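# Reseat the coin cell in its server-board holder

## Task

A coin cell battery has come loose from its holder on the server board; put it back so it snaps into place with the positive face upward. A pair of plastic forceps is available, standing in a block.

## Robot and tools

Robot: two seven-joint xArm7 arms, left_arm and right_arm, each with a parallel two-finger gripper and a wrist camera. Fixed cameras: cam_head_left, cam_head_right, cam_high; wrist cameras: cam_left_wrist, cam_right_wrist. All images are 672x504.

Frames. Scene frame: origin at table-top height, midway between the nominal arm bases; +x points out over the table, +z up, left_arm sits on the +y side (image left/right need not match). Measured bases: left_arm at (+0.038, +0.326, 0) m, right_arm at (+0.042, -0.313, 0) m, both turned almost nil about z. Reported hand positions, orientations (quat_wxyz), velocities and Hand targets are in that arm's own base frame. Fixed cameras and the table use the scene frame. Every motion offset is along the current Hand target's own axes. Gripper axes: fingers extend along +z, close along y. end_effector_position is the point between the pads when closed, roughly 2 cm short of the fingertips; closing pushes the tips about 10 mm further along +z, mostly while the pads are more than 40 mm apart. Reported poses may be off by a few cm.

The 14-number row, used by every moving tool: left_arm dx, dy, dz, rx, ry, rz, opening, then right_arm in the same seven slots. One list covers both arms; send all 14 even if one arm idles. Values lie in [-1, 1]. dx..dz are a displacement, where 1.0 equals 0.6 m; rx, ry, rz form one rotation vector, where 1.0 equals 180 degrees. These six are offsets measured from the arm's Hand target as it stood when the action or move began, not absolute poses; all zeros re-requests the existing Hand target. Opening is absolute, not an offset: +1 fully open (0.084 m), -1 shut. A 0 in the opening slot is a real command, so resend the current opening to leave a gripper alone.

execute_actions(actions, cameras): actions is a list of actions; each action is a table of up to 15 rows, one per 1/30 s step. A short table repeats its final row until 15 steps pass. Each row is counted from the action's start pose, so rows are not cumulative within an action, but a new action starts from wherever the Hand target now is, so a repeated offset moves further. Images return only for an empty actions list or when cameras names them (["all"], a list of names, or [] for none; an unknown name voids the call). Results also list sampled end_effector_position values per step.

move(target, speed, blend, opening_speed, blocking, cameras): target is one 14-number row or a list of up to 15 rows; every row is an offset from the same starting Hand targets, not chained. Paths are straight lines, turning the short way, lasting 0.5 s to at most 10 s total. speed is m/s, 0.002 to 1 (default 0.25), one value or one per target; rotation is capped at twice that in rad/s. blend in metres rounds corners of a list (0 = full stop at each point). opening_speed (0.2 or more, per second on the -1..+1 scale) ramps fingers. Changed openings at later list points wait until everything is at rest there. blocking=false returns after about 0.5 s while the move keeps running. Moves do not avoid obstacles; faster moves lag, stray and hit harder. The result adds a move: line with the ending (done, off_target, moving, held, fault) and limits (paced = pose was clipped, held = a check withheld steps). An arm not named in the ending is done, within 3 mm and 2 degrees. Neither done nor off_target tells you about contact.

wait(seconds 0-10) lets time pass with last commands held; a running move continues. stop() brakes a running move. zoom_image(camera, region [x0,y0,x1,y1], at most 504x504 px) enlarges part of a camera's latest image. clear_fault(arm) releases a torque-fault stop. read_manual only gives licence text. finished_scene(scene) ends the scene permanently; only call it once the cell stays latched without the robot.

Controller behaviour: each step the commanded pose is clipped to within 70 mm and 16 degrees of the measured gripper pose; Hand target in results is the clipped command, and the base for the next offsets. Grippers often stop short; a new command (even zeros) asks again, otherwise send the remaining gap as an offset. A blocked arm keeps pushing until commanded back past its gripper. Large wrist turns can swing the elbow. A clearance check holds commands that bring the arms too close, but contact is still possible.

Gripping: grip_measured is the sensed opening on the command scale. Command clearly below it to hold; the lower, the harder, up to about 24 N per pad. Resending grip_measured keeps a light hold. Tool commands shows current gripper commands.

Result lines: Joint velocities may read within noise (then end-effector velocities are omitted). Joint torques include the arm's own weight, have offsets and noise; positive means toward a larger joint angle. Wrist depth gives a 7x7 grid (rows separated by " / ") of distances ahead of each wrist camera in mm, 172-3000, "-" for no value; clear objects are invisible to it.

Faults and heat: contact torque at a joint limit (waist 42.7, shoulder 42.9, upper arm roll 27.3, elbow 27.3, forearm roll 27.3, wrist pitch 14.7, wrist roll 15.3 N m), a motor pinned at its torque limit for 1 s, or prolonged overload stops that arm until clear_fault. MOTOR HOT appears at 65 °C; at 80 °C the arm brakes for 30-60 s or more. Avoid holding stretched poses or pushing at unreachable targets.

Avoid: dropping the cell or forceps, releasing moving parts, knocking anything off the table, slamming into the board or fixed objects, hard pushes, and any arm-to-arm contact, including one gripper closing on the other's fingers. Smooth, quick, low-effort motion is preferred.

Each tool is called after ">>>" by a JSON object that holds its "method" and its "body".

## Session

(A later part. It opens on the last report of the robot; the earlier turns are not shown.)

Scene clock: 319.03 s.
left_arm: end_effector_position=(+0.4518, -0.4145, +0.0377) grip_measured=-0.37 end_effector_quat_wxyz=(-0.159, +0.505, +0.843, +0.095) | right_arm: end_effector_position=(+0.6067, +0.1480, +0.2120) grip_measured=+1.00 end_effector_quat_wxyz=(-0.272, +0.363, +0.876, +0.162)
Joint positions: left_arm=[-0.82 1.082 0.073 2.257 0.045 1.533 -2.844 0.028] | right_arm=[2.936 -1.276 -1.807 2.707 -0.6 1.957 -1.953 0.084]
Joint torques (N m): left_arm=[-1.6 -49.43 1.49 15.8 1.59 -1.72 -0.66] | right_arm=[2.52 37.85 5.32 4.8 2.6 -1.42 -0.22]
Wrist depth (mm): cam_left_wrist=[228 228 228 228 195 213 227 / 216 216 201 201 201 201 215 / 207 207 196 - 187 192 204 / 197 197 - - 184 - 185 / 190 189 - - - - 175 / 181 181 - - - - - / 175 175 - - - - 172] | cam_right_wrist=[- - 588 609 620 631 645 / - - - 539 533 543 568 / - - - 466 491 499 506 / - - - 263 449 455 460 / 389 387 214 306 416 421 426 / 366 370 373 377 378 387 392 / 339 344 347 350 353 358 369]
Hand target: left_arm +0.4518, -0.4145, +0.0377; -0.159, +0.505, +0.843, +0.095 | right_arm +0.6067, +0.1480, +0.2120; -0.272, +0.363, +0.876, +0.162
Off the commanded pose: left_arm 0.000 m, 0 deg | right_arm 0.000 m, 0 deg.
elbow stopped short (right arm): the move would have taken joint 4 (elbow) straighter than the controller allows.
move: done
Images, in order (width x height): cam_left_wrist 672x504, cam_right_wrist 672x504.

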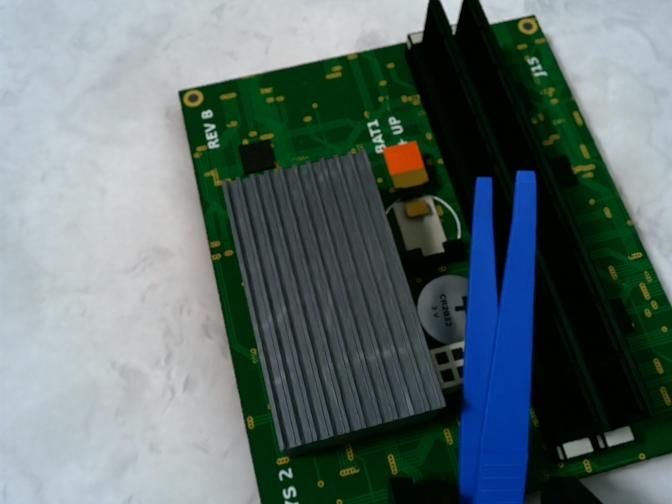

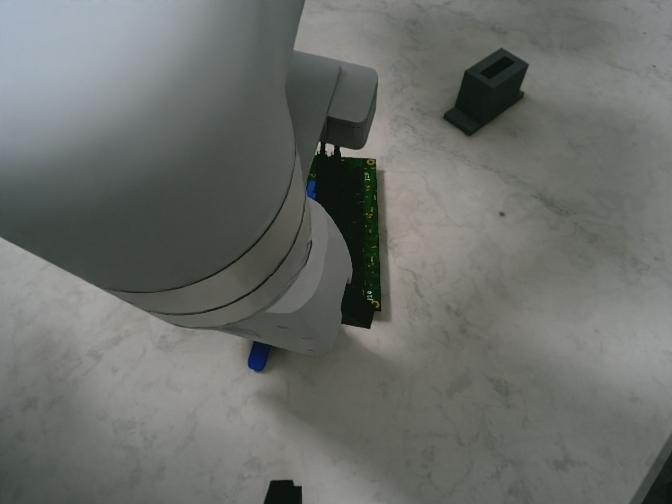

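>>> {"method": "move", "body": {"target": [[0,0.0035,0.008,0,0,0,-0.35,0,0,0,0,0,0,1],[0,0.0035,0.008,0,0,0,-0.8,0,0,0,0,0,0,1]], "speed": 0.05, "opening_speed": 0.6, "cameras": ["cam_left_wrist"]}}

Scene clock: 322.70 s.
left_arm: end_effector_position=(+0.4528, -0.4120, +0.0333) grip_measured=-0.76 end_effector_quat_wxyz=(-0.159, +0.505, +0.843, +0.095) | right_arm: end_effector_position=(+0.6067, +0.1480, +0.2120) grip_measured=+1.00 end_effector_quat_wxyz=(-0.272, +0.363, +0.876, +0.162)
Joint positions: left_arm=[-0.817 1.08 0.074 2.24 0.046 1.518 -2.841 0.011] | right_arm=[2.936 -1.276 -1.807 2.707 -0.6 1.957 -1.953 0.084]
Joint torques (N m): left_arm=[1.52 -49.49 1.26 15.71 1.78 -1.63 0.73] | right_arm=[2.17 37.8 5.27 4.8 2.68 -1.39 -0.16]
Wrist depth (mm): cam_left_wrist=[223 223 223 219 201 207 221 / 210 208 196 196 196 196 210 / 202 200 190 191 182 187 199 / 192 192 - - 179 - 181 / 185 185 - - - - 174 / 177 176 - - - - - / 173 173 - - - - -] | cam_right_wrist=[- - - 610 619 630 643 / - - 536 539 532 544 566 / - - - 467 492 499 506 / - - - 255 448 456 461 / 388 385 211 296 417 422 426 / 365 370 372 378 378 387 391 / 339 344 348 349 353 359 369]
Hand target: left_arm +0.4528, -0.4120, +0.0333; -0.159, +0.505, +0.843, +0.095 | right_arm +0.6067, +0.1480, +0.2120; -0.272, +0.363, +0.876, +0.162
Off the commanded pose: left_arm 0.000 m, 0 deg | right_arm 0.000 m, 0 deg.
elbow stopped short (right arm): the move would have taken joint 4 (elbow) straighter than the controller allows.
move: done
Images, in order (width x height): cam_left_wrist 672x504.

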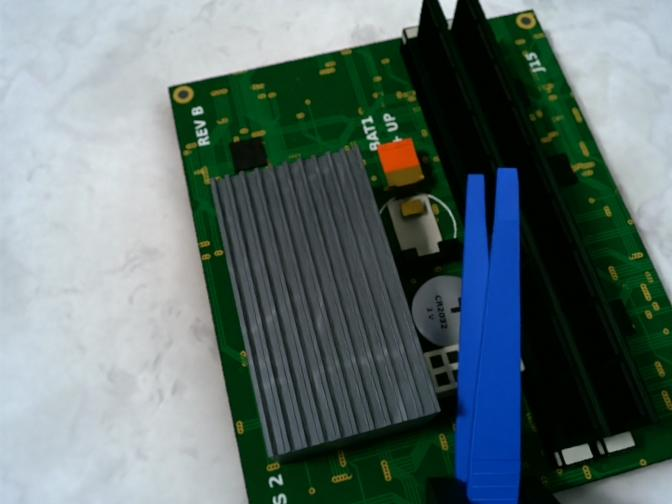

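>>> {"method": "move", "body": {"target": [0.0,0,-0.18,0,0,0,-0.88,0,0,0,0,0,0,1], "speed": 0.12, "cameras": ["cam_left_wrist","cam_right_wrist"]}}

Scene clock: 325.47 s.
left_arm: end_effector_position=(+0.4708, -0.4460, +0.1336) grip_measured=-0.76 end_effector_quat_wxyz=(-0.107, +0.512, +0.848, +0.083) end_effector_velocity=(+0.000, -0.001, +0.001) end_effector_angular_velocity=(-0.002, -0.002, -0.001) | right_arm: end_effector_position=(+0.6067, +0.1480, +0.2120) grip_measured=+1.00 end_effector_quat_wxyz=(-0.272, +0.363, +0.876, +0.162)
Joint positions: left_arm=[-0.819 1.178 0.078 2.707 0.039 1.778 -2.831 0.011] | right_arm=[2.936 -1.276 -1.807 2.707 -0.6 1.957 -1.953 0.084]
Joint velocities: left_arm=[-0.002 -0.001 0.005 0.001 -0.004 -0.001 0.001 0] | right_arm=[within noise]
Joint torques (N m): left_arm=[-1.3 -50.24 0.74 19.07 -1.19 -2.03 0.67] | right_arm=[2.29 37.68 5.43 4.71 2.53 -1.43 -0.21]
Wrist depth (mm): cam_left_wrist=[311 312 314 315 317 318 320 / 300 301 292 291 290 307 309 / 291 292 284 277 275 296 299 / 282 282 281 248 270 285 289 / 274 273 274 242 264 270 281 / 265 266 267 259 269 271 272 / 258 259 260 - 263 264 265] | cam_right_wrist=[- - - 608 620 631 641 / - - - 541 533 542 566 / - - - 465 492 500 506 / 415 194 186 381 449 455 458 / 396 400 392 400 417 423 427 / 366 369 374 378 379 387 392 / 339 345 347 350 353 359 369]
Hand target: left_arm +0.4714, -0.4467, +0.1338; -0.159, +0.505, +0.843, +0.095 | right_arm +0.6067, +0.1480, +0.2120; -0.272, +0.363, +0.876, +0.162
Off the commanded pose: left_arm 0.001 m, 6 deg | right_arm 0.000 m, 0 deg.
elbow stopped short (right arm): the move would have taken joint 4 (elbow) straighter than the controller allows.
elbow stopped short (left arm): the move would have taken joint 4 (elbow) straighter than the controller allows.
move: off_target (left_arm)
Images, in order (width x height): cam_left_wrist 672x504, cam_right_wrist 672x504.

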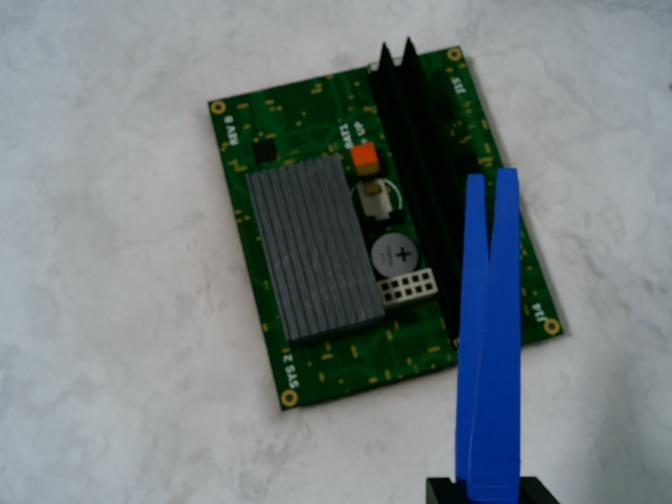

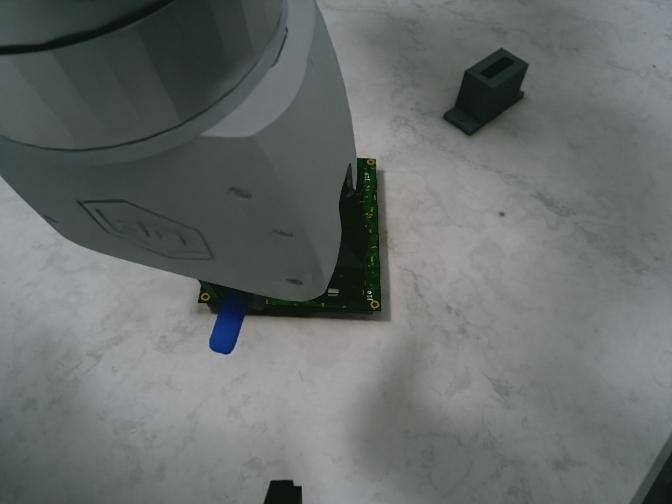

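>>> {"method": "move", "body": {"target": [[0.141,0.039,-0.16,0,0,0,-0.88,0,0,0,0,0,0,1],[0.5567,0.1858,0.0085,0.1034,-0.6044,0.1517,-0.88,0,0,0,0,0,0,1]], "speed": [0.25,0.4], "blend": [0.05,0], "cameras": ["all"]}}

Scene clock: 336.20 s.
left_arm: end_effector_position=(+0.4225, -0.1181, +0.2508) grip_measured=-0.76 end_effector_quat_wxyz=(+0.500, +0.500, +0.500, -0.500) | right_arm: end_effector_position=(+0.6067, +0.1480, +0.2120) grip_measured=+1.00 end_effector_quat_wxyz=(-0.272, +0.363, +0.876, +0.162)
Joint positions: left_arm=[-0.028 0.295 0.395 0.938 -1.352 1.871 -0.613 0.011] | right_arm=[2.936 -1.276 -1.807 2.707 -0.6 1.957 -1.953 0.084]
Joint torques (N m): left_arm=[1.16 -24.18 0.26 15.9 -0.63 2.89 0.66] | right_arm=[2.5 37.8 5.47 4.85 2.52 -1.42 -0.18]
Wrist depth (mm): cam_left_wrist=[578 584 584 585 586 533 587 / 835 835 836 838 842 841 2257 / 2264 2271 2257 2271 2279 2264 2264 / 2249 2242 2271 2249 2271 2257 2279 / 644 2249 - 2279 2264 2279 548 / 639 648 659 685 2286 697 540 / 2302 2286 - 683 662 722 595] | cam_right_wrist=[566 588 597 609 619 630 644 / 512 521 530 540 534 544 566 / 463 464 464 469 492 498 506 / 425 431 407 427 450 455 461 / 396 401 401 403 416 422 426 / 365 370 374 378 379 387 392 / 339 345 347 350 353 359 368]
Hand target: left_arm +0.4225, -0.1181, +0.2508; +0.499, +0.500, +0.500, -0.500 | right_arm +0.6067, +0.1480, +0.2120; -0.272, +0.363, +0.876, +0.162
Off the commanded pose: left_arm 0.000 m, 0 deg | right_arm 0.000 m, 0 deg.
elbow stopped short (left arm): the move would have taken joint 4 (elbow) straighter than the controller allows.
elbow stopped short (right arm): the move would have taken joint 4 (elbow) straighter than the controller allows.
move: done; limits=paced

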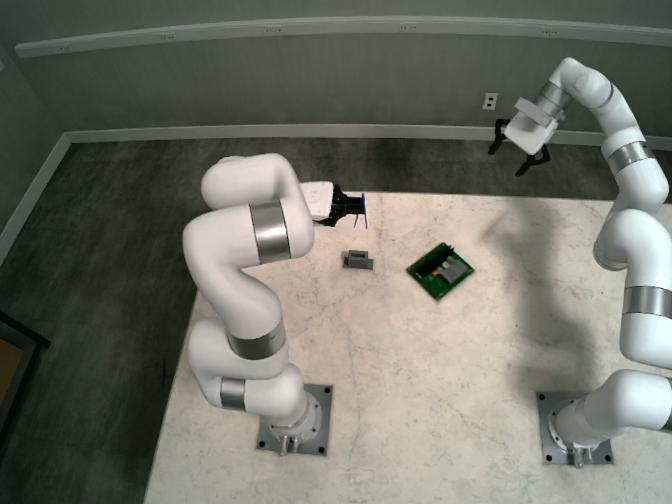

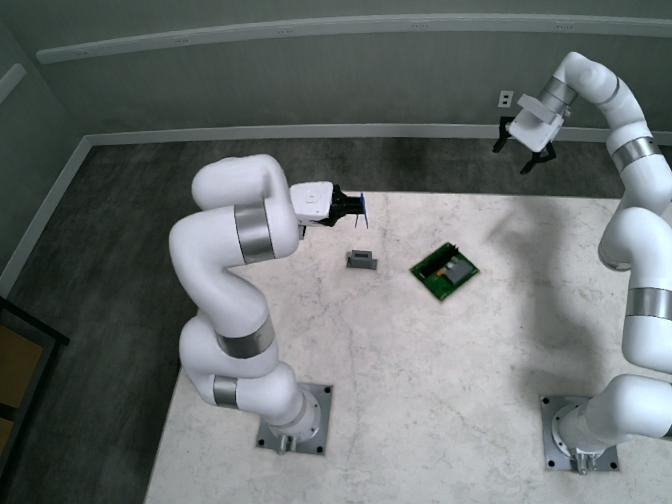

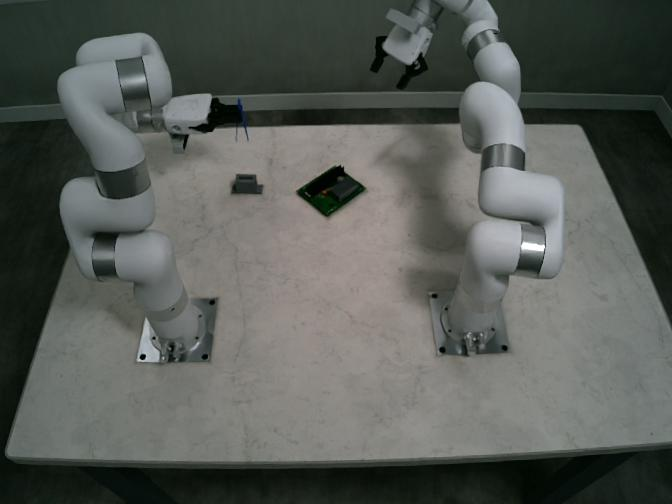

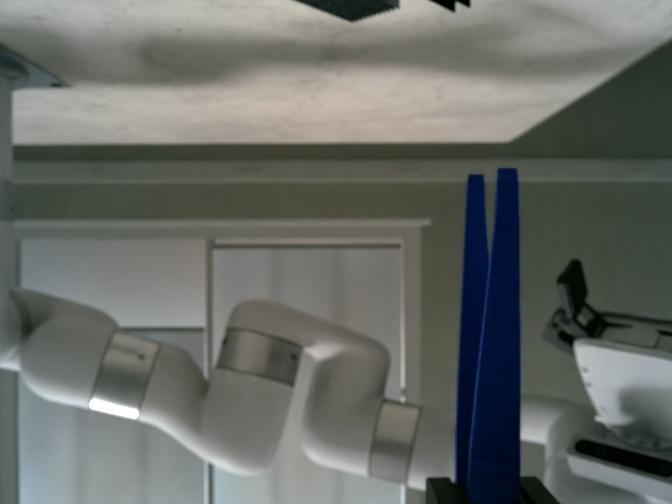

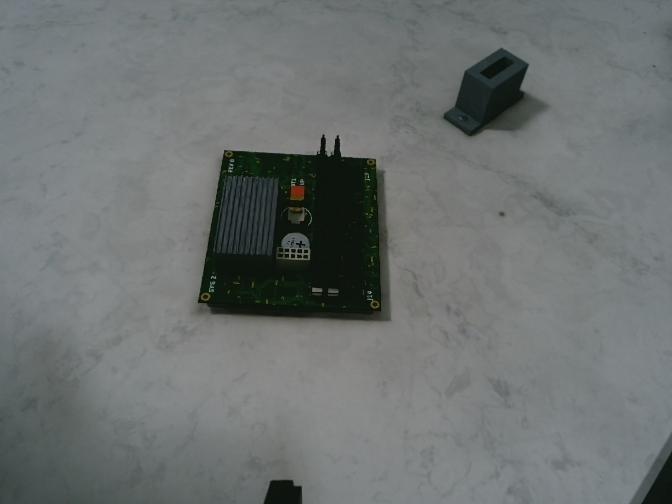

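>>> {"method": "move", "body": {"target": [0.1763,-0.004,-0.0227,0,0,0,-0.88,0,0,0,0,0,0,1], "speed": 0.2, "cameras": ["cam_head_left","cam_high","cam_left_wrist","cam_right_wrist"]}}

>>> {"method": "zoom_image", "body": {"camera": "cam_right_wrist", "region": [400, 0, 580, 150]}}

>>> {"method": "zoom_image", "body": {"camera": "cam_head_left", "region": [320, 190, 400, 280]}}

>>> {"method": "zoom_image", "body": {"camera": "cam_left_wrist", "region": [400, 0, 600, 250]}}

Scene clock: 340.00 s.
left_arm: end_effector_position=(+0.4201, -0.1045, +0.1451) grip_measured=-0.76 end_effector_quat_wxyz=(+0.499, +0.500, +0.500, -0.500) | right_arm: end_effector_position=(+0.6067, +0.1480, +0.2120) grip_measured=+1.00 end_effector_quat_wxyz=(-0.272, +0.363, +0.876, +0.162)
Joint positions: left_arm=[0.019 0.587 0.372 1.008 -1.345 1.891 -0.383 0.011] | right_arm=[2.936 -1.276 -1.807 2.707 -0.6 1.957 -1.953 0.084]
Joint torques (N m): left_arm=[1.28 -28.09 1.06 13.25 -1.94 3.13 0.73] | right_arm=[2.16 37.75 5.41 4.68 2.61 -1.4 -0.22]
Wrist depth (mm): cam_left_wrist=[227 227 227 - - - 229 / 358 358 357 304 357 362 363 / 638 637 640 865 365 875 2206 / 2271 2286 2264 2279 2264 2271 2279 / 2286 2264 2286 2271 2264 2271 2279 / 743 2294 2279 2302 2279 2279 2271 / 646 661 - 698 2286 2279 557] | cam_right_wrist=[567 586 597 609 619 614 644 / 514 523 530 540 533 543 566 / 463 465 465 469 491 499 506 / 425 429 408 428 448 454 460 / 396 400 401 403 417 421 427 / 365 369 374 377 377 387 391 / 339 345 347 350 354 360 369]
Hand target: left_arm +0.4201, -0.1045, +0.1450; +0.499, +0.500, +0.500, -0.500 | right_arm +0.6067, +0.1480, +0.2120; -0.272, +0.363, +0.876, +0.162
Off the commanded pose: left_arm 0.000 m, 0 deg | right_arm 0.000 m, 0 deg.
elbow stopped short (right arm): the move would have taken joint 4 (elbow) straighter than the controller allows.
move: done
Images, in order (width x height): cam_head_left 672x504, cam_high 672x504, cam_left_wrist 672x504, cam_right_wrist 672x504.

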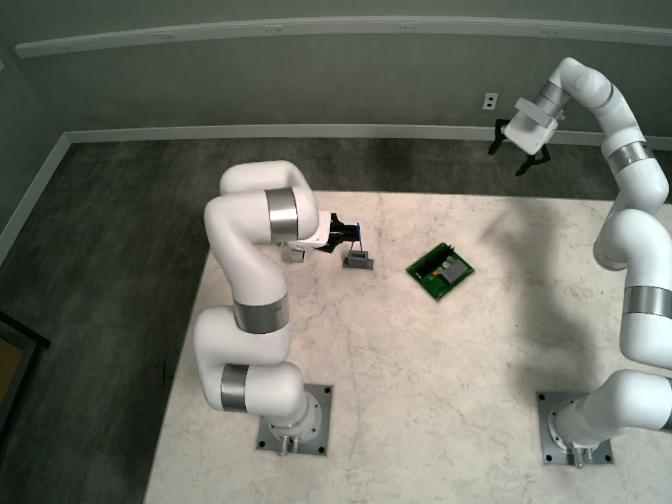

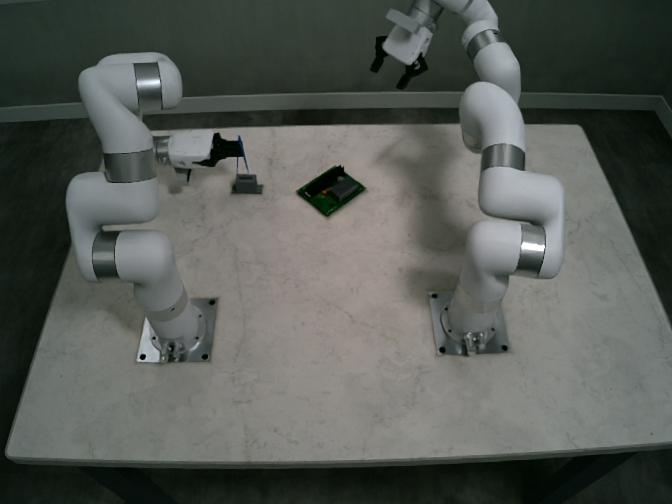

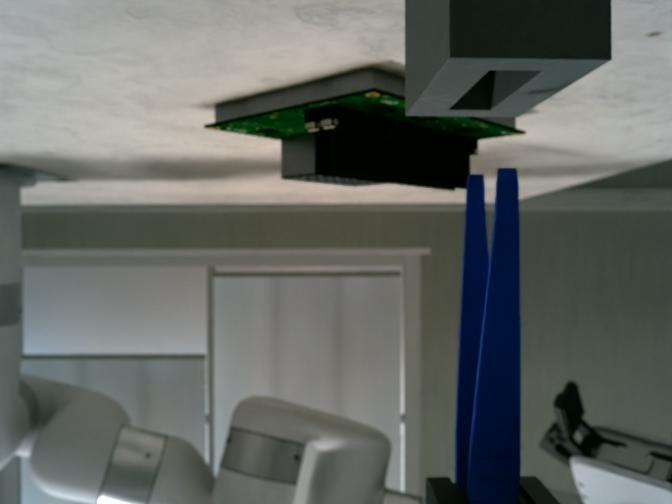

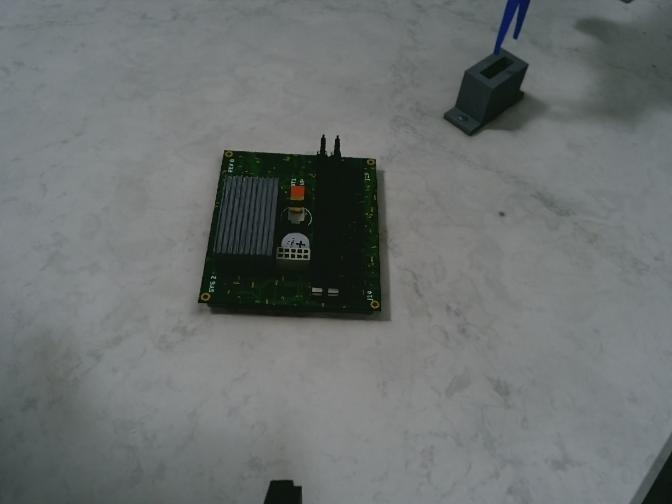

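Scaled by 2.800 from the camera's 672x504 image, which has a finer 960x720 frame.

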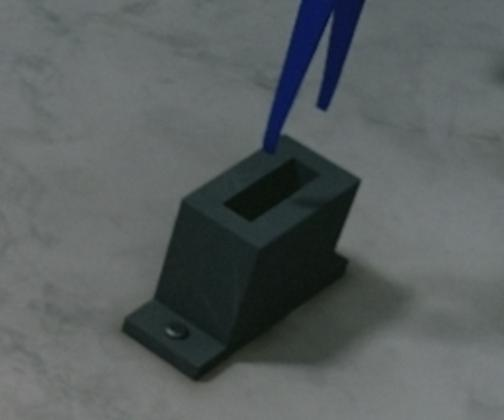

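Scaled by 5.600 from the camera's 672x504 image, which has a finer 960x720 frame.

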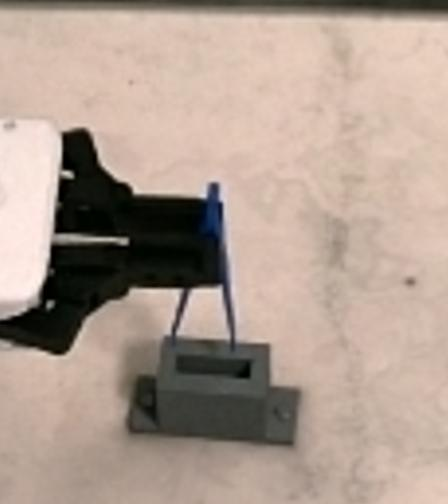

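Scaled by 2.016 from the camera's 672x504 image, which has a finer 960x720 frame.

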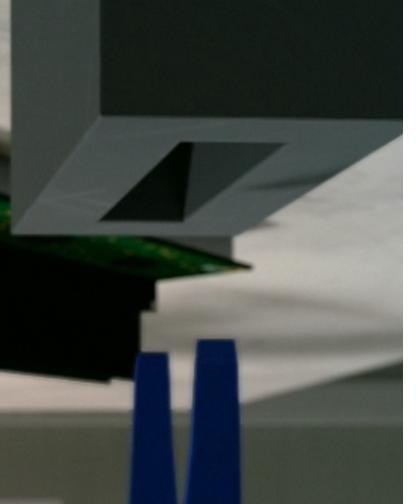

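>>> {"method": "move", "body": {"target": [0.0125,0.003,0.0083,0,0,0,-0.88,0,0,0,0,0,0,1], "speed": 0.1, "cameras": ["cam_head_left","cam_high","cam_left_wrist","cam_right_wrist"]}}

>>> {"method": "zoom_image", "body": {"camera": "cam_right_wrist", "region": [440, 0, 560, 120]}}

>>> {"method": "zoom_image", "body": {"camera": "cam_head_left", "region": [330, 220, 390, 280]}}

>>> {"method": "zoom_image", "body": {"camera": "cam_left_wrist", "region": [400, 0, 600, 250]}}

Scene clock: 354.80 s.
left_arm: end_effector_position=(+0.4219, -0.1095, +0.1375) grip_measured=-0.76 end_effector_quat_wxyz=(+0.499, +0.500, +0.500, -0.500) | right_arm: end_effector_position=(+0.6067, +0.1480, +0.2120) grip_measured=+1.00 end_effector_quat_wxyz=(-0.272, +0.363, +0.876, +0.162)
Joint positions: left_arm=[0.014 0.607 0.363 1.014 -1.358 1.883 -0.373 0.011] | right_arm=[2.936 -1.276 -1.807 2.707 -0.6 1.957 -1.953 0.084]
Joint torques (N m): left_arm=[-1.33 -28.41 0.75 12.92 -2.1 1.28 0.67] | right_arm=[2.35 37.85 5.47 4.83 2.38 -1.45 -0.21]
Wrist depth (mm): cam_left_wrist=[205 226 206 - - - 207 / 324 325 326 - - 368 328 / 638 578 577 316 356 793 2199 / 2279 2286 2279 2264 2279 2249 2271 / 2279 2302 2249 2257 2294 2264 2257 / 756 2309 2257 2271 2279 2249 2271 / 644 660 - 695 2271 705 551] | cam_right_wrist=[568 586 598 609 620 615 642 / 515 523 532 540 533 542 568 / 464 464 465 467 492 498 507 / 424 430 406 428 449 455 461 / 396 401 401 403 417 422 426 / 366 369 373 377 379 387 391 / 340 344 347 350 353 359 369]
Hand target: left_arm +0.4219, -0.1095, +0.1375; +0.499, +0.500, +0.500, -0.500 | right_arm +0.6067, +0.1480, +0.2120; -0.272, +0.363, +0.876, +0.162
Off the commanded pose: left_arm 0.000 m, 0 deg | right_arm 0.000 m, 0 deg.
move: done
Images, in order (width x height): cam_head_left 672x504, cam_high 672x504, cam_left_wrist 672x504, cam_right_wrist 672x504.

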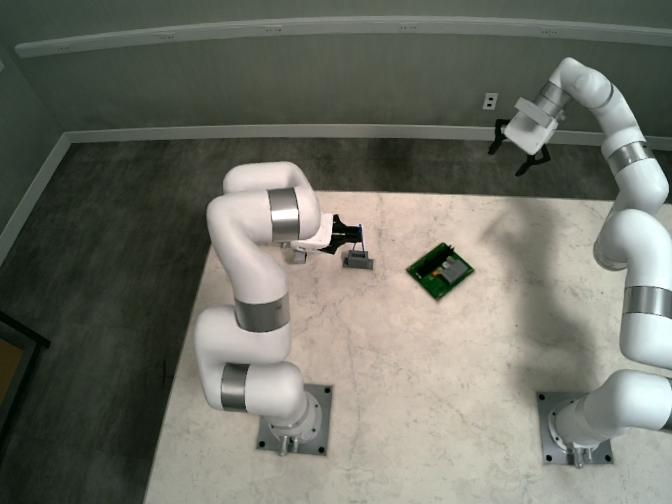

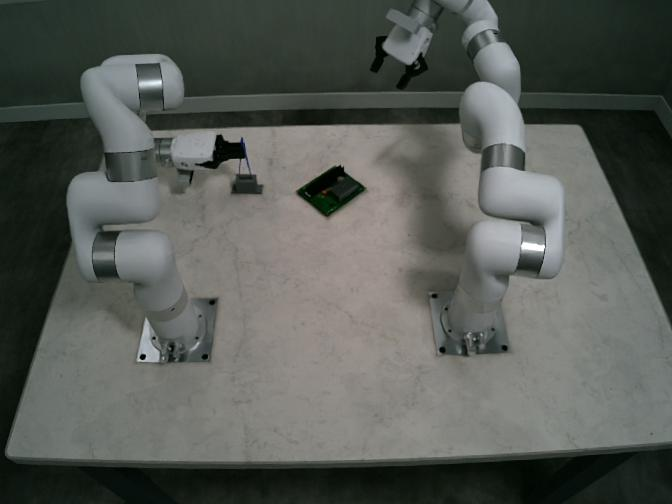

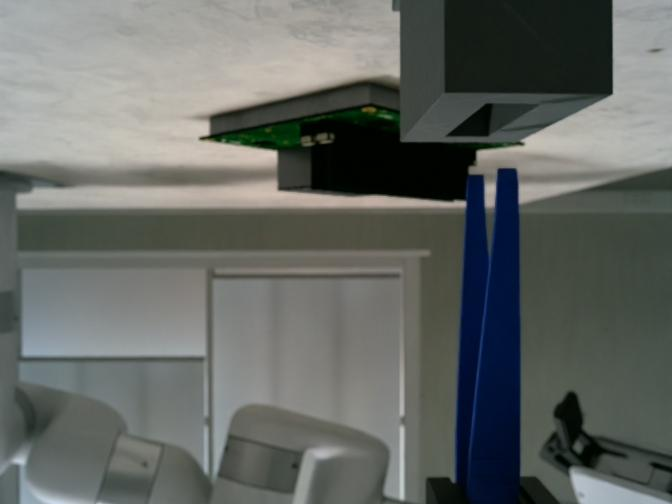

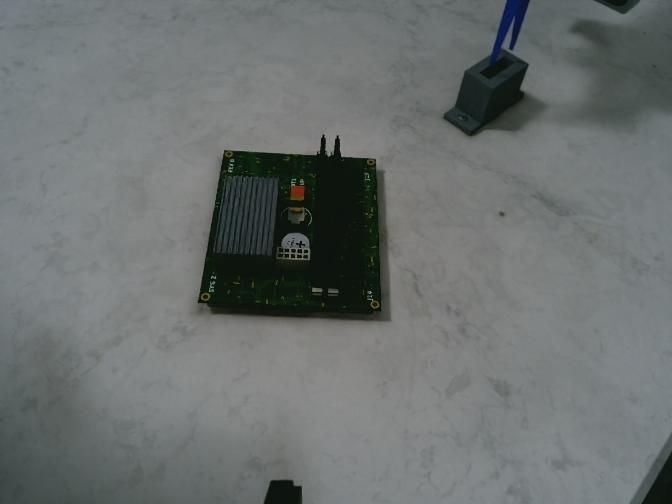

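Scaled by 4.200 from the camera's 672x504 image, which has a finer 960x720 frame.

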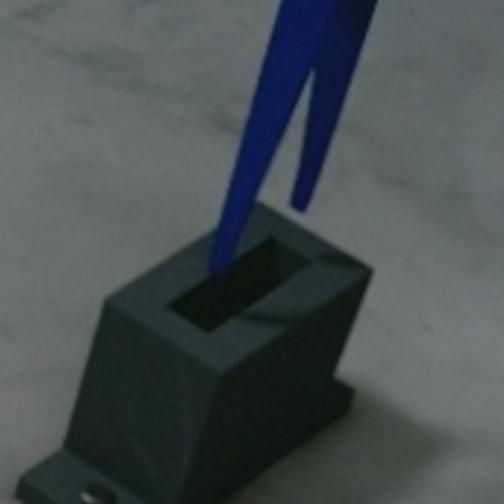

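Scaled by 8.400 from the camera's 672x504 image, which has a finer 960x720 frame.

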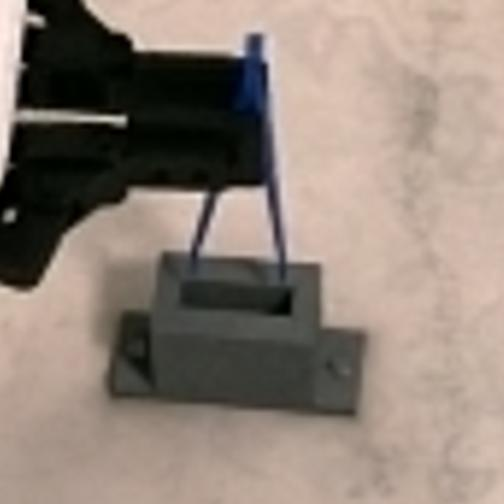

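Scaled by 2.016 from the camera's 672x504 image, which has a finer 960x720 frame.

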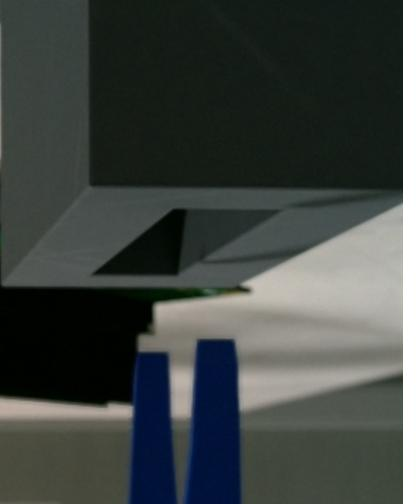

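>>> {"method": "move", "body": {"target": [0.0267,0.0005,0.0022,0,0,0,-0.88,0,0,0,0,0,0,1], "speed": 0.06, "cameras": ["cam_head_left","cam_left_wrist","cam_right_wrist"]}}

>>> {"method": "zoom_image", "body": {"camera": "cam_right_wrist", "region": [440, 0, 560, 120]}}

>>> {"method": "zoom_image", "body": {"camera": "cam_head_left", "region": [330, 220, 390, 280]}}

>>> {"method": "zoom_image", "body": {"camera": "cam_left_wrist", "region": [400, 80, 600, 250]}}

Scene clock: 358.93 s.
left_arm: end_effector_position=(+0.4222, -0.1108, +0.1215) grip_measured=-0.76 end_effector_quat_wxyz=(+0.499, +0.500, +0.500, -0.500) | right_arm: end_effector_position=(+0.6067, +0.1480, +0.2120) grip_measured=+1.00 end_effector_quat_wxyz=(-0.272, +0.363, +0.876, +0.162)
Joint positions: left_arm=[0.017 0.652 0.354 1.031 -1.365 1.879 -0.345 0.011] | right_arm=[2.936 -1.276 -1.807 2.707 -0.6 1.957 -1.953 0.084]
Joint torques (N m): left_arm=[1.21 -28.88 0.76 12.59 -1.96 1.36 0.72] | right_arm=[2.36 37.74 5.48 4.68 2.62 -1.45 -0.2]
Wrist depth (mm): cam_left_wrist=[194 195 195 - - - 196 / 251 252 252 - - - 254 / 586 602 - - - 956 620 / 2271 2271 2271 2264 2294 2279 2271 / 2286 2271 2242 2271 2286 2242 2257 / 2294 2286 2294 2279 2249 2264 2249 / 641 675 - 699 2271 2271 556] | cam_right_wrist=[566 589 599 607 619 614 642 / 514 522 532 539 533 545 567 / 462 465 465 467 492 499 506 / 425 431 407 428 449 454 461 / 396 400 401 403 416 422 427 / 365 370 373 378 378 387 391 / 340 346 347 351 353 360 369]
Hand target: left_arm +0.4222, -0.1108, +0.1215; +0.499, +0.500, +0.500, -0.500 | right_arm +0.6067, +0.1480, +0.2120; -0.272, +0.363, +0.876, +0.162
Off the commanded pose: left_arm 0.000 m, 0 deg | right_arm 0.000 m, 0 deg.
move: done
Images, in order (width x height): cam_head_left 672x504, cam_left_wrist 672x504, cam_right_wrist 672x504.

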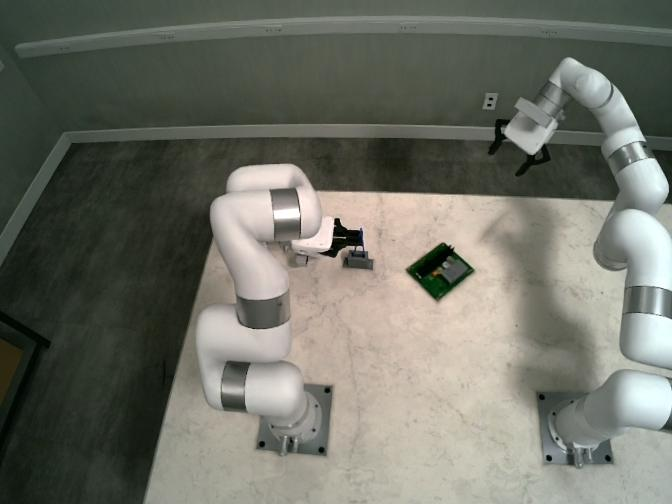

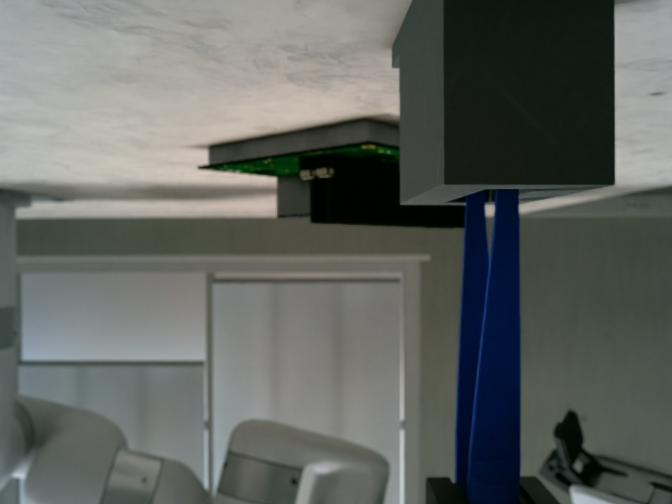

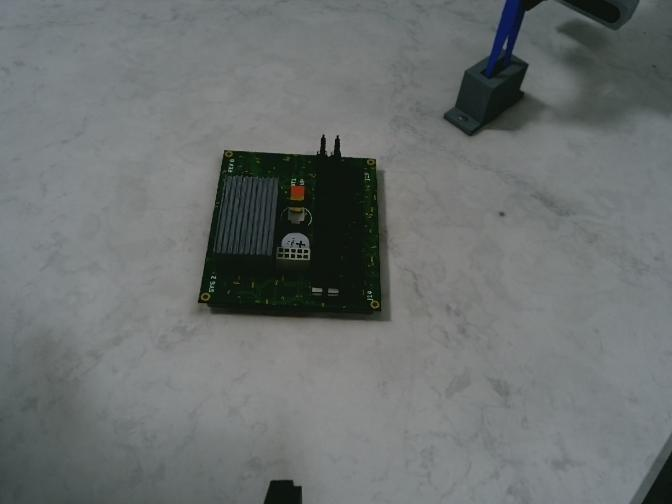

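Scaled by 4.200 from the camera's 672x504 image, which has a finer 960x720 frame.

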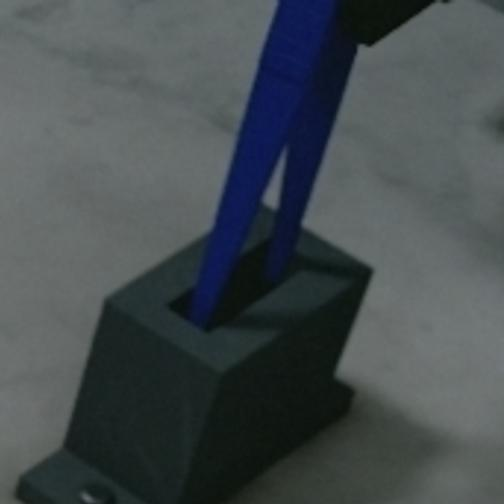

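Scaled by 8.400 from the camera's 672x504 image, which has a finer 960x720 frame.

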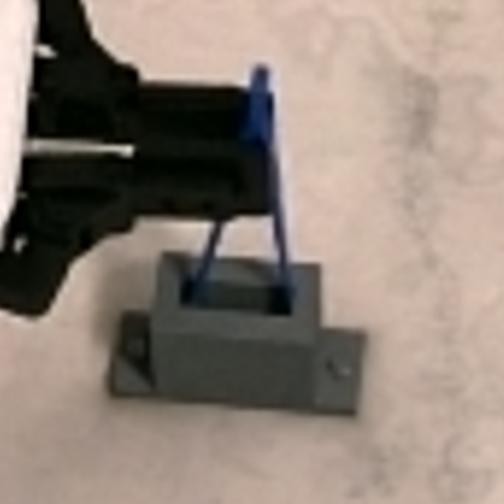

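Scaled by 2.520 from the camera's 672x504 image, which has a finer 960x720 frame.

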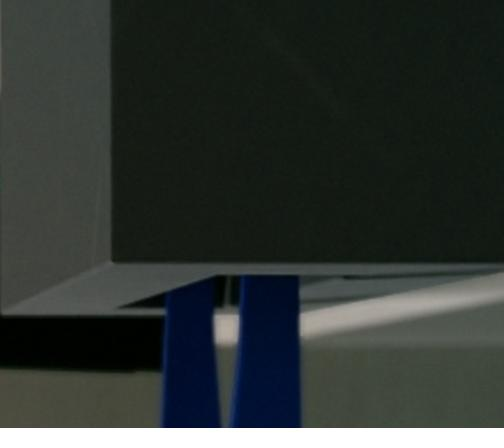

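>>> {"method": "move", "body": {"target": [[0.025,0,-0.0022,0,0,0,-0.88,0,0,0,0,0,0,1],[0.0508,0,-0.0022,0,0,0,-0.88,0,0,0,0,0,0,1]], "speed": 0.06, "cameras": ["cam_head_left","cam_left_wrist","cam_right_wrist"]}}

>>> {"method": "zoom_image", "body": {"camera": "cam_right_wrist", "region": [440, 0, 560, 120]}}

>>> {"method": "zoom_image", "body": {"camera": "cam_head_left", "region": [330, 220, 390, 280]}}

Scene clock: 363.40 s.
left_arm: end_effector_position=(+0.4221, -0.1095, +0.0911) grip_measured=-0.76 end_effector_quat_wxyz=(+0.499, +0.500, +0.500, -0.500) | right_arm: end_effector_position=(+0.6067, +0.1480, +0.2120) grip_measured=+1.00 end_effector_quat_wxyz=(-0.272, +0.363, +0.876, +0.162)
Joint positions: left_arm=[0.03 0.741 0.339 1.071 -1.372 1.877 -0.296 0.011] | right_arm=[2.936 -1.276 -1.807 2.707 -0.6 1.957 -1.953 0.084]
Joint torques (N m): left_arm=[1.54 -30.19 1.4 12.74 -2.42 0.88 0.93] | right_arm=[2.2 37.77 5.38 4.73 2.6 -1.54 -0.17]
Wrist depth (mm): cam_left_wrist=[- - - - - - - / - - - - - - - / 269 269 201 - - - 277 / 908 - - - - 2257 2264 / 2257 - - 2264 - 2294 2286 / 2294 2286 2271 2286 2309 2271 2271 / 698 772 - 2271 2286 2286 2279] | cam_right_wrist=[569 587 597 607 621 483 624 / 512 522 530 539 532 544 566 / 462 466 463 467 491 499 506 / 425 430 408 429 448 455 461 / 396 400 401 403 415 421 427 / 365 369 374 378 379 389 392 / 340 345 347 350 354 359 369]
Hand target: left_arm +0.4221, -0.1095, +0.0910; +0.499, +0.500, +0.500, -0.500 | right_arm +0.6067, +0.1480, +0.2120; -0.272, +0.363, +0.876, +0.162
Off the commanded pose: left_arm 0.000 m, 0 deg | right_arm 0.000 m, 0 deg.
move: done
Images, in order (width x height): cam_head_left 672x504, cam_left_wrist 672x504, cam_right_wrist 672x504.

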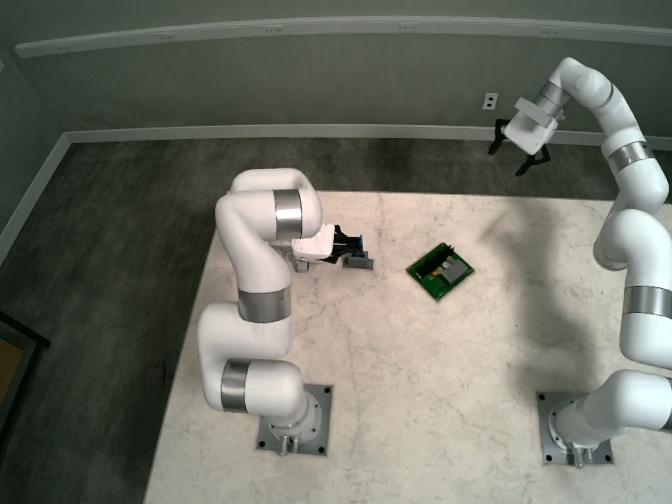

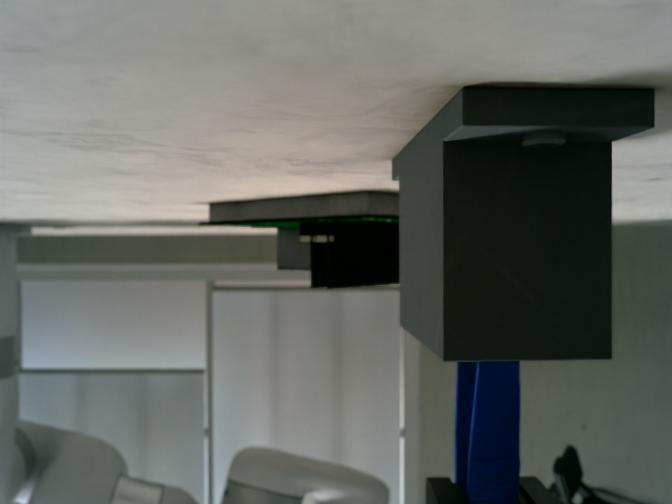

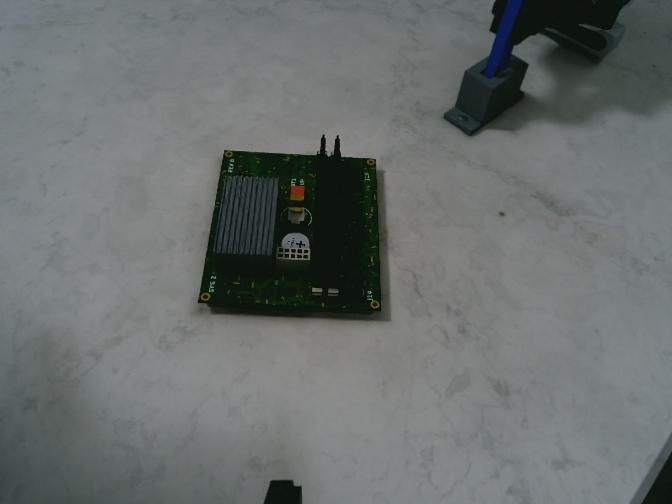

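Scaled by 4.200 from the camera's 672x504 image, which has a finer 960x720 frame.

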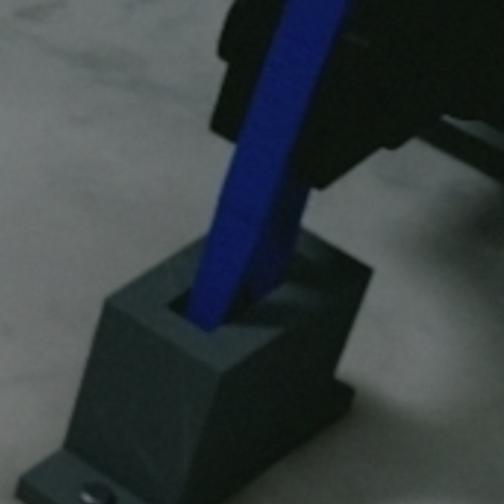

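Scaled by 8.400 from the camera's 672x504 image, which has a finer 960x720 frame.

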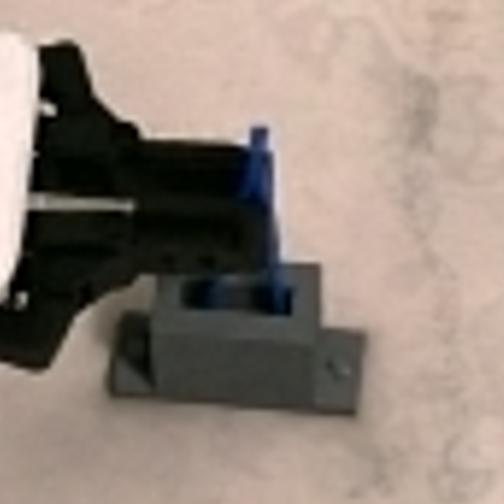

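>>> {"method": "move", "body": {"target": [[0,0,0,0,0,0,-0.3,0,0,0,0,0,0,1],[0,0,-0.16,0,0,0,-0.3,0,0,0,0,0,0,1],[-0.3,0,-0.16,-0.385,0.385,-0.385,0.5,0,0,0,0,0,0,1]], "speed": [0.1,0.15,0.4], "opening_speed": 0.8, "cameras": ["cam_head_left"]}}

>>> {"method": "zoom_image", "body": {"camera": "cam_head_left", "region": [330, 220, 390, 280]}}

Scene clock: 374.87 s.
left_arm: end_effector_position=(+0.4224, -0.0135, +0.2710) grip_measured=+0.49 end_effector_quat_wxyz=(-0.001, +0.000, +1.000, +0.000) | right_arm: end_effector_position=(+0.6067, +0.1480, +0.2120) grip_measured=+1.00 end_effector_quat_wxyz=(-0.272, +0.363, +0.876, +0.162)
Joint positions: left_arm=[-0.064 -0.183 0.03 1.045 0.006 1.229 -3.178 0.065] | right_arm=[2.936 -1.276 -1.807 2.707 -0.6 1.957 -1.953 0.084]
Joint torques (N m): left_arm=[-0.78 -17.02 -1.14 20.76 1.63 -0.78 -0.66] | right_arm=[2.49 37.83 5.25 4.64 2.6 -1.48 -0.15]
Wrist depth (mm): cam_left_wrist=[399 399 400 399 400 400 399 / 400 398 399 399 399 399 399 / 399 399 399 399 399 400 400 / 398 399 398 399 399 399 400 / 398 398 398 398 399 399 400 / 397 370 397 397 399 399 399 / 398 399 398 398 398 399 398] | cam_right_wrist=[567 588 598 608 620 613 641 / 514 522 532 539 533 544 566 / 463 465 466 468 491 501 506 / 425 430 406 428 448 455 460 / 396 401 402 403 417 421 427 / 365 370 372 378 379 387 390 / 339 344 347 350 354 359 369]
Hand target: left_arm +0.4224, -0.0135, +0.2710; -0.001, +0.000, +1.000, +0.000 | right_arm +0.6067, +0.1480, +0.2120; -0.272, +0.363, +0.876, +0.162
Off the commanded pose: left_arm 0.000 m, 0 deg | right_arm 0.000 m, 0 deg.
move: done
Images, in order (width x height): cam_head_left 672x504.

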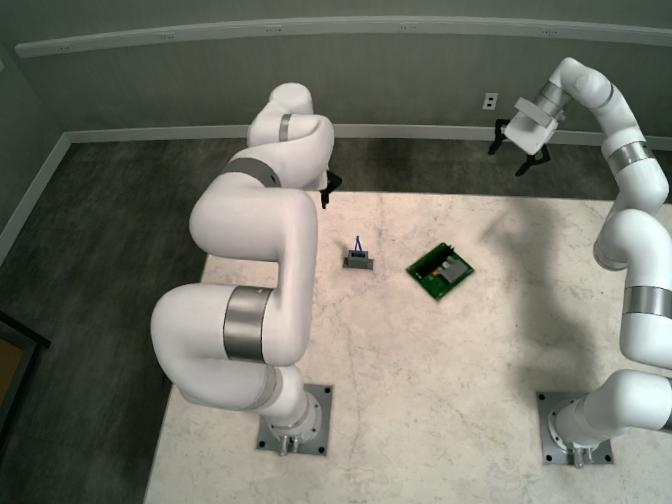

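Scaled by 8.400 from the camera's 672x504 image, which has a finer 960x720 frame.

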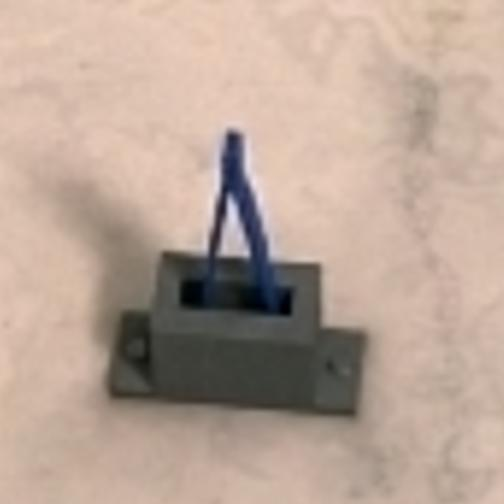

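>>> {"method": "move", "body": {"target": [0,-0.1742,0.118,0,0,0,1,0,0,0,0,0,0,1], "speed": 0.25, "cameras": ["cam_left_wrist"]}}

>>> {"method": "zoom_image", "body": {"camera": "cam_left_wrist", "region": [310, 340, 490, 504]}}

Scene clock: 377.63 s.
left_arm: end_effector_position=(+0.4222, -0.1180, +0.2002) grip_measured=+1.00 end_effector_quat_wxyz=(-0.001, +0.000, +1.000, +0.000) | right_arm: end_effector_position=(+0.6067, +0.1480, +0.2120) grip_measured=+1.00 end_effector_quat_wxyz=(-0.272, +0.363, +0.876, +0.162)
Joint positions: left_arm=[-0.167 -0.078 -0.103 0.948 -0.009 1.027 -3.406 0.084] | right_arm=[2.936 -1.276 -1.807 2.707 -0.6 1.957 -1.953 0.084]
Joint torques (N m): left_arm=[-1.33 -18.78 -1.05 20.31 1.36 -2.64 -0.68] | right_arm=[2.53 37.87 5.28 4.7 2.5 -1.45 -0.13]
Wrist depth (mm): cam_left_wrist=[328 329 329 329 329 329 329 / 328 328 329 328 329 329 329 / 328 328 328 329 329 329 329 / 328 327 328 329 329 329 329 / 316 328 328 329 328 329 329 / 316 328 328 328 321 328 328 / 327 327 327 328 328 329 329] | cam_right_wrist=[567 587 599 609 618 613 642 / 512 522 531 539 532 542 567 / 464 465 464 468 492 499 505 / 424 430 407 428 449 455 460 / 396 400 402 403 416 421 427 / 365 370 373 377 379 387 391 / 339 344 347 350 354 359 369]
Hand target: left_arm +0.4222, -0.1180, +0.2002; -0.001, +0.000, +1.000, +0.000 | right_arm +0.6067, +0.1480, +0.2120; -0.272, +0.363, +0.876, +0.162
Off the commanded pose: left_arm 0.000 m, 0 deg | right_arm 0.000 m, 0 deg.
move: done
Images, in order (width x height): cam_left_wrist 672x504.

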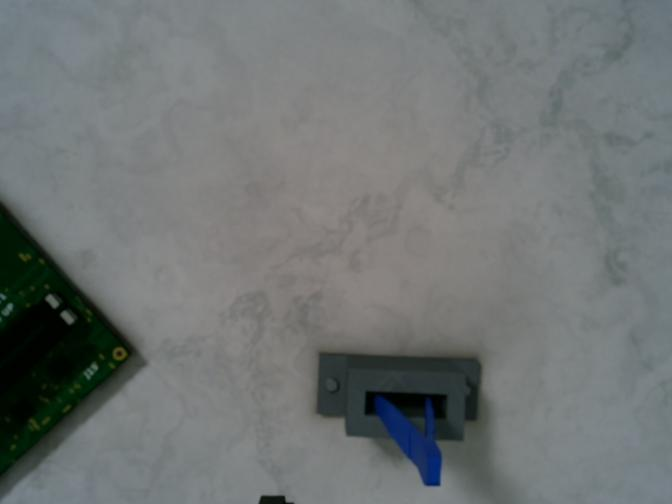

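Scaled by 2.800 from the camera's 672x504 image, which has a finer 960x720 frame.

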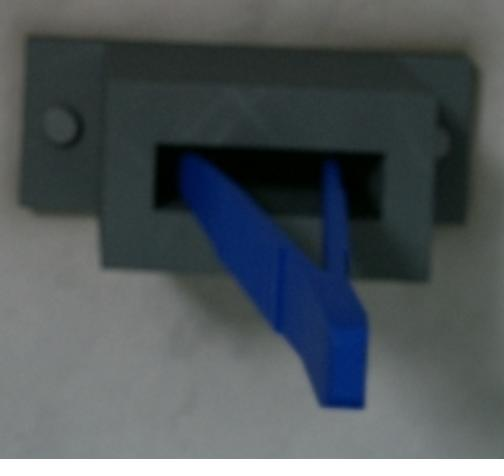

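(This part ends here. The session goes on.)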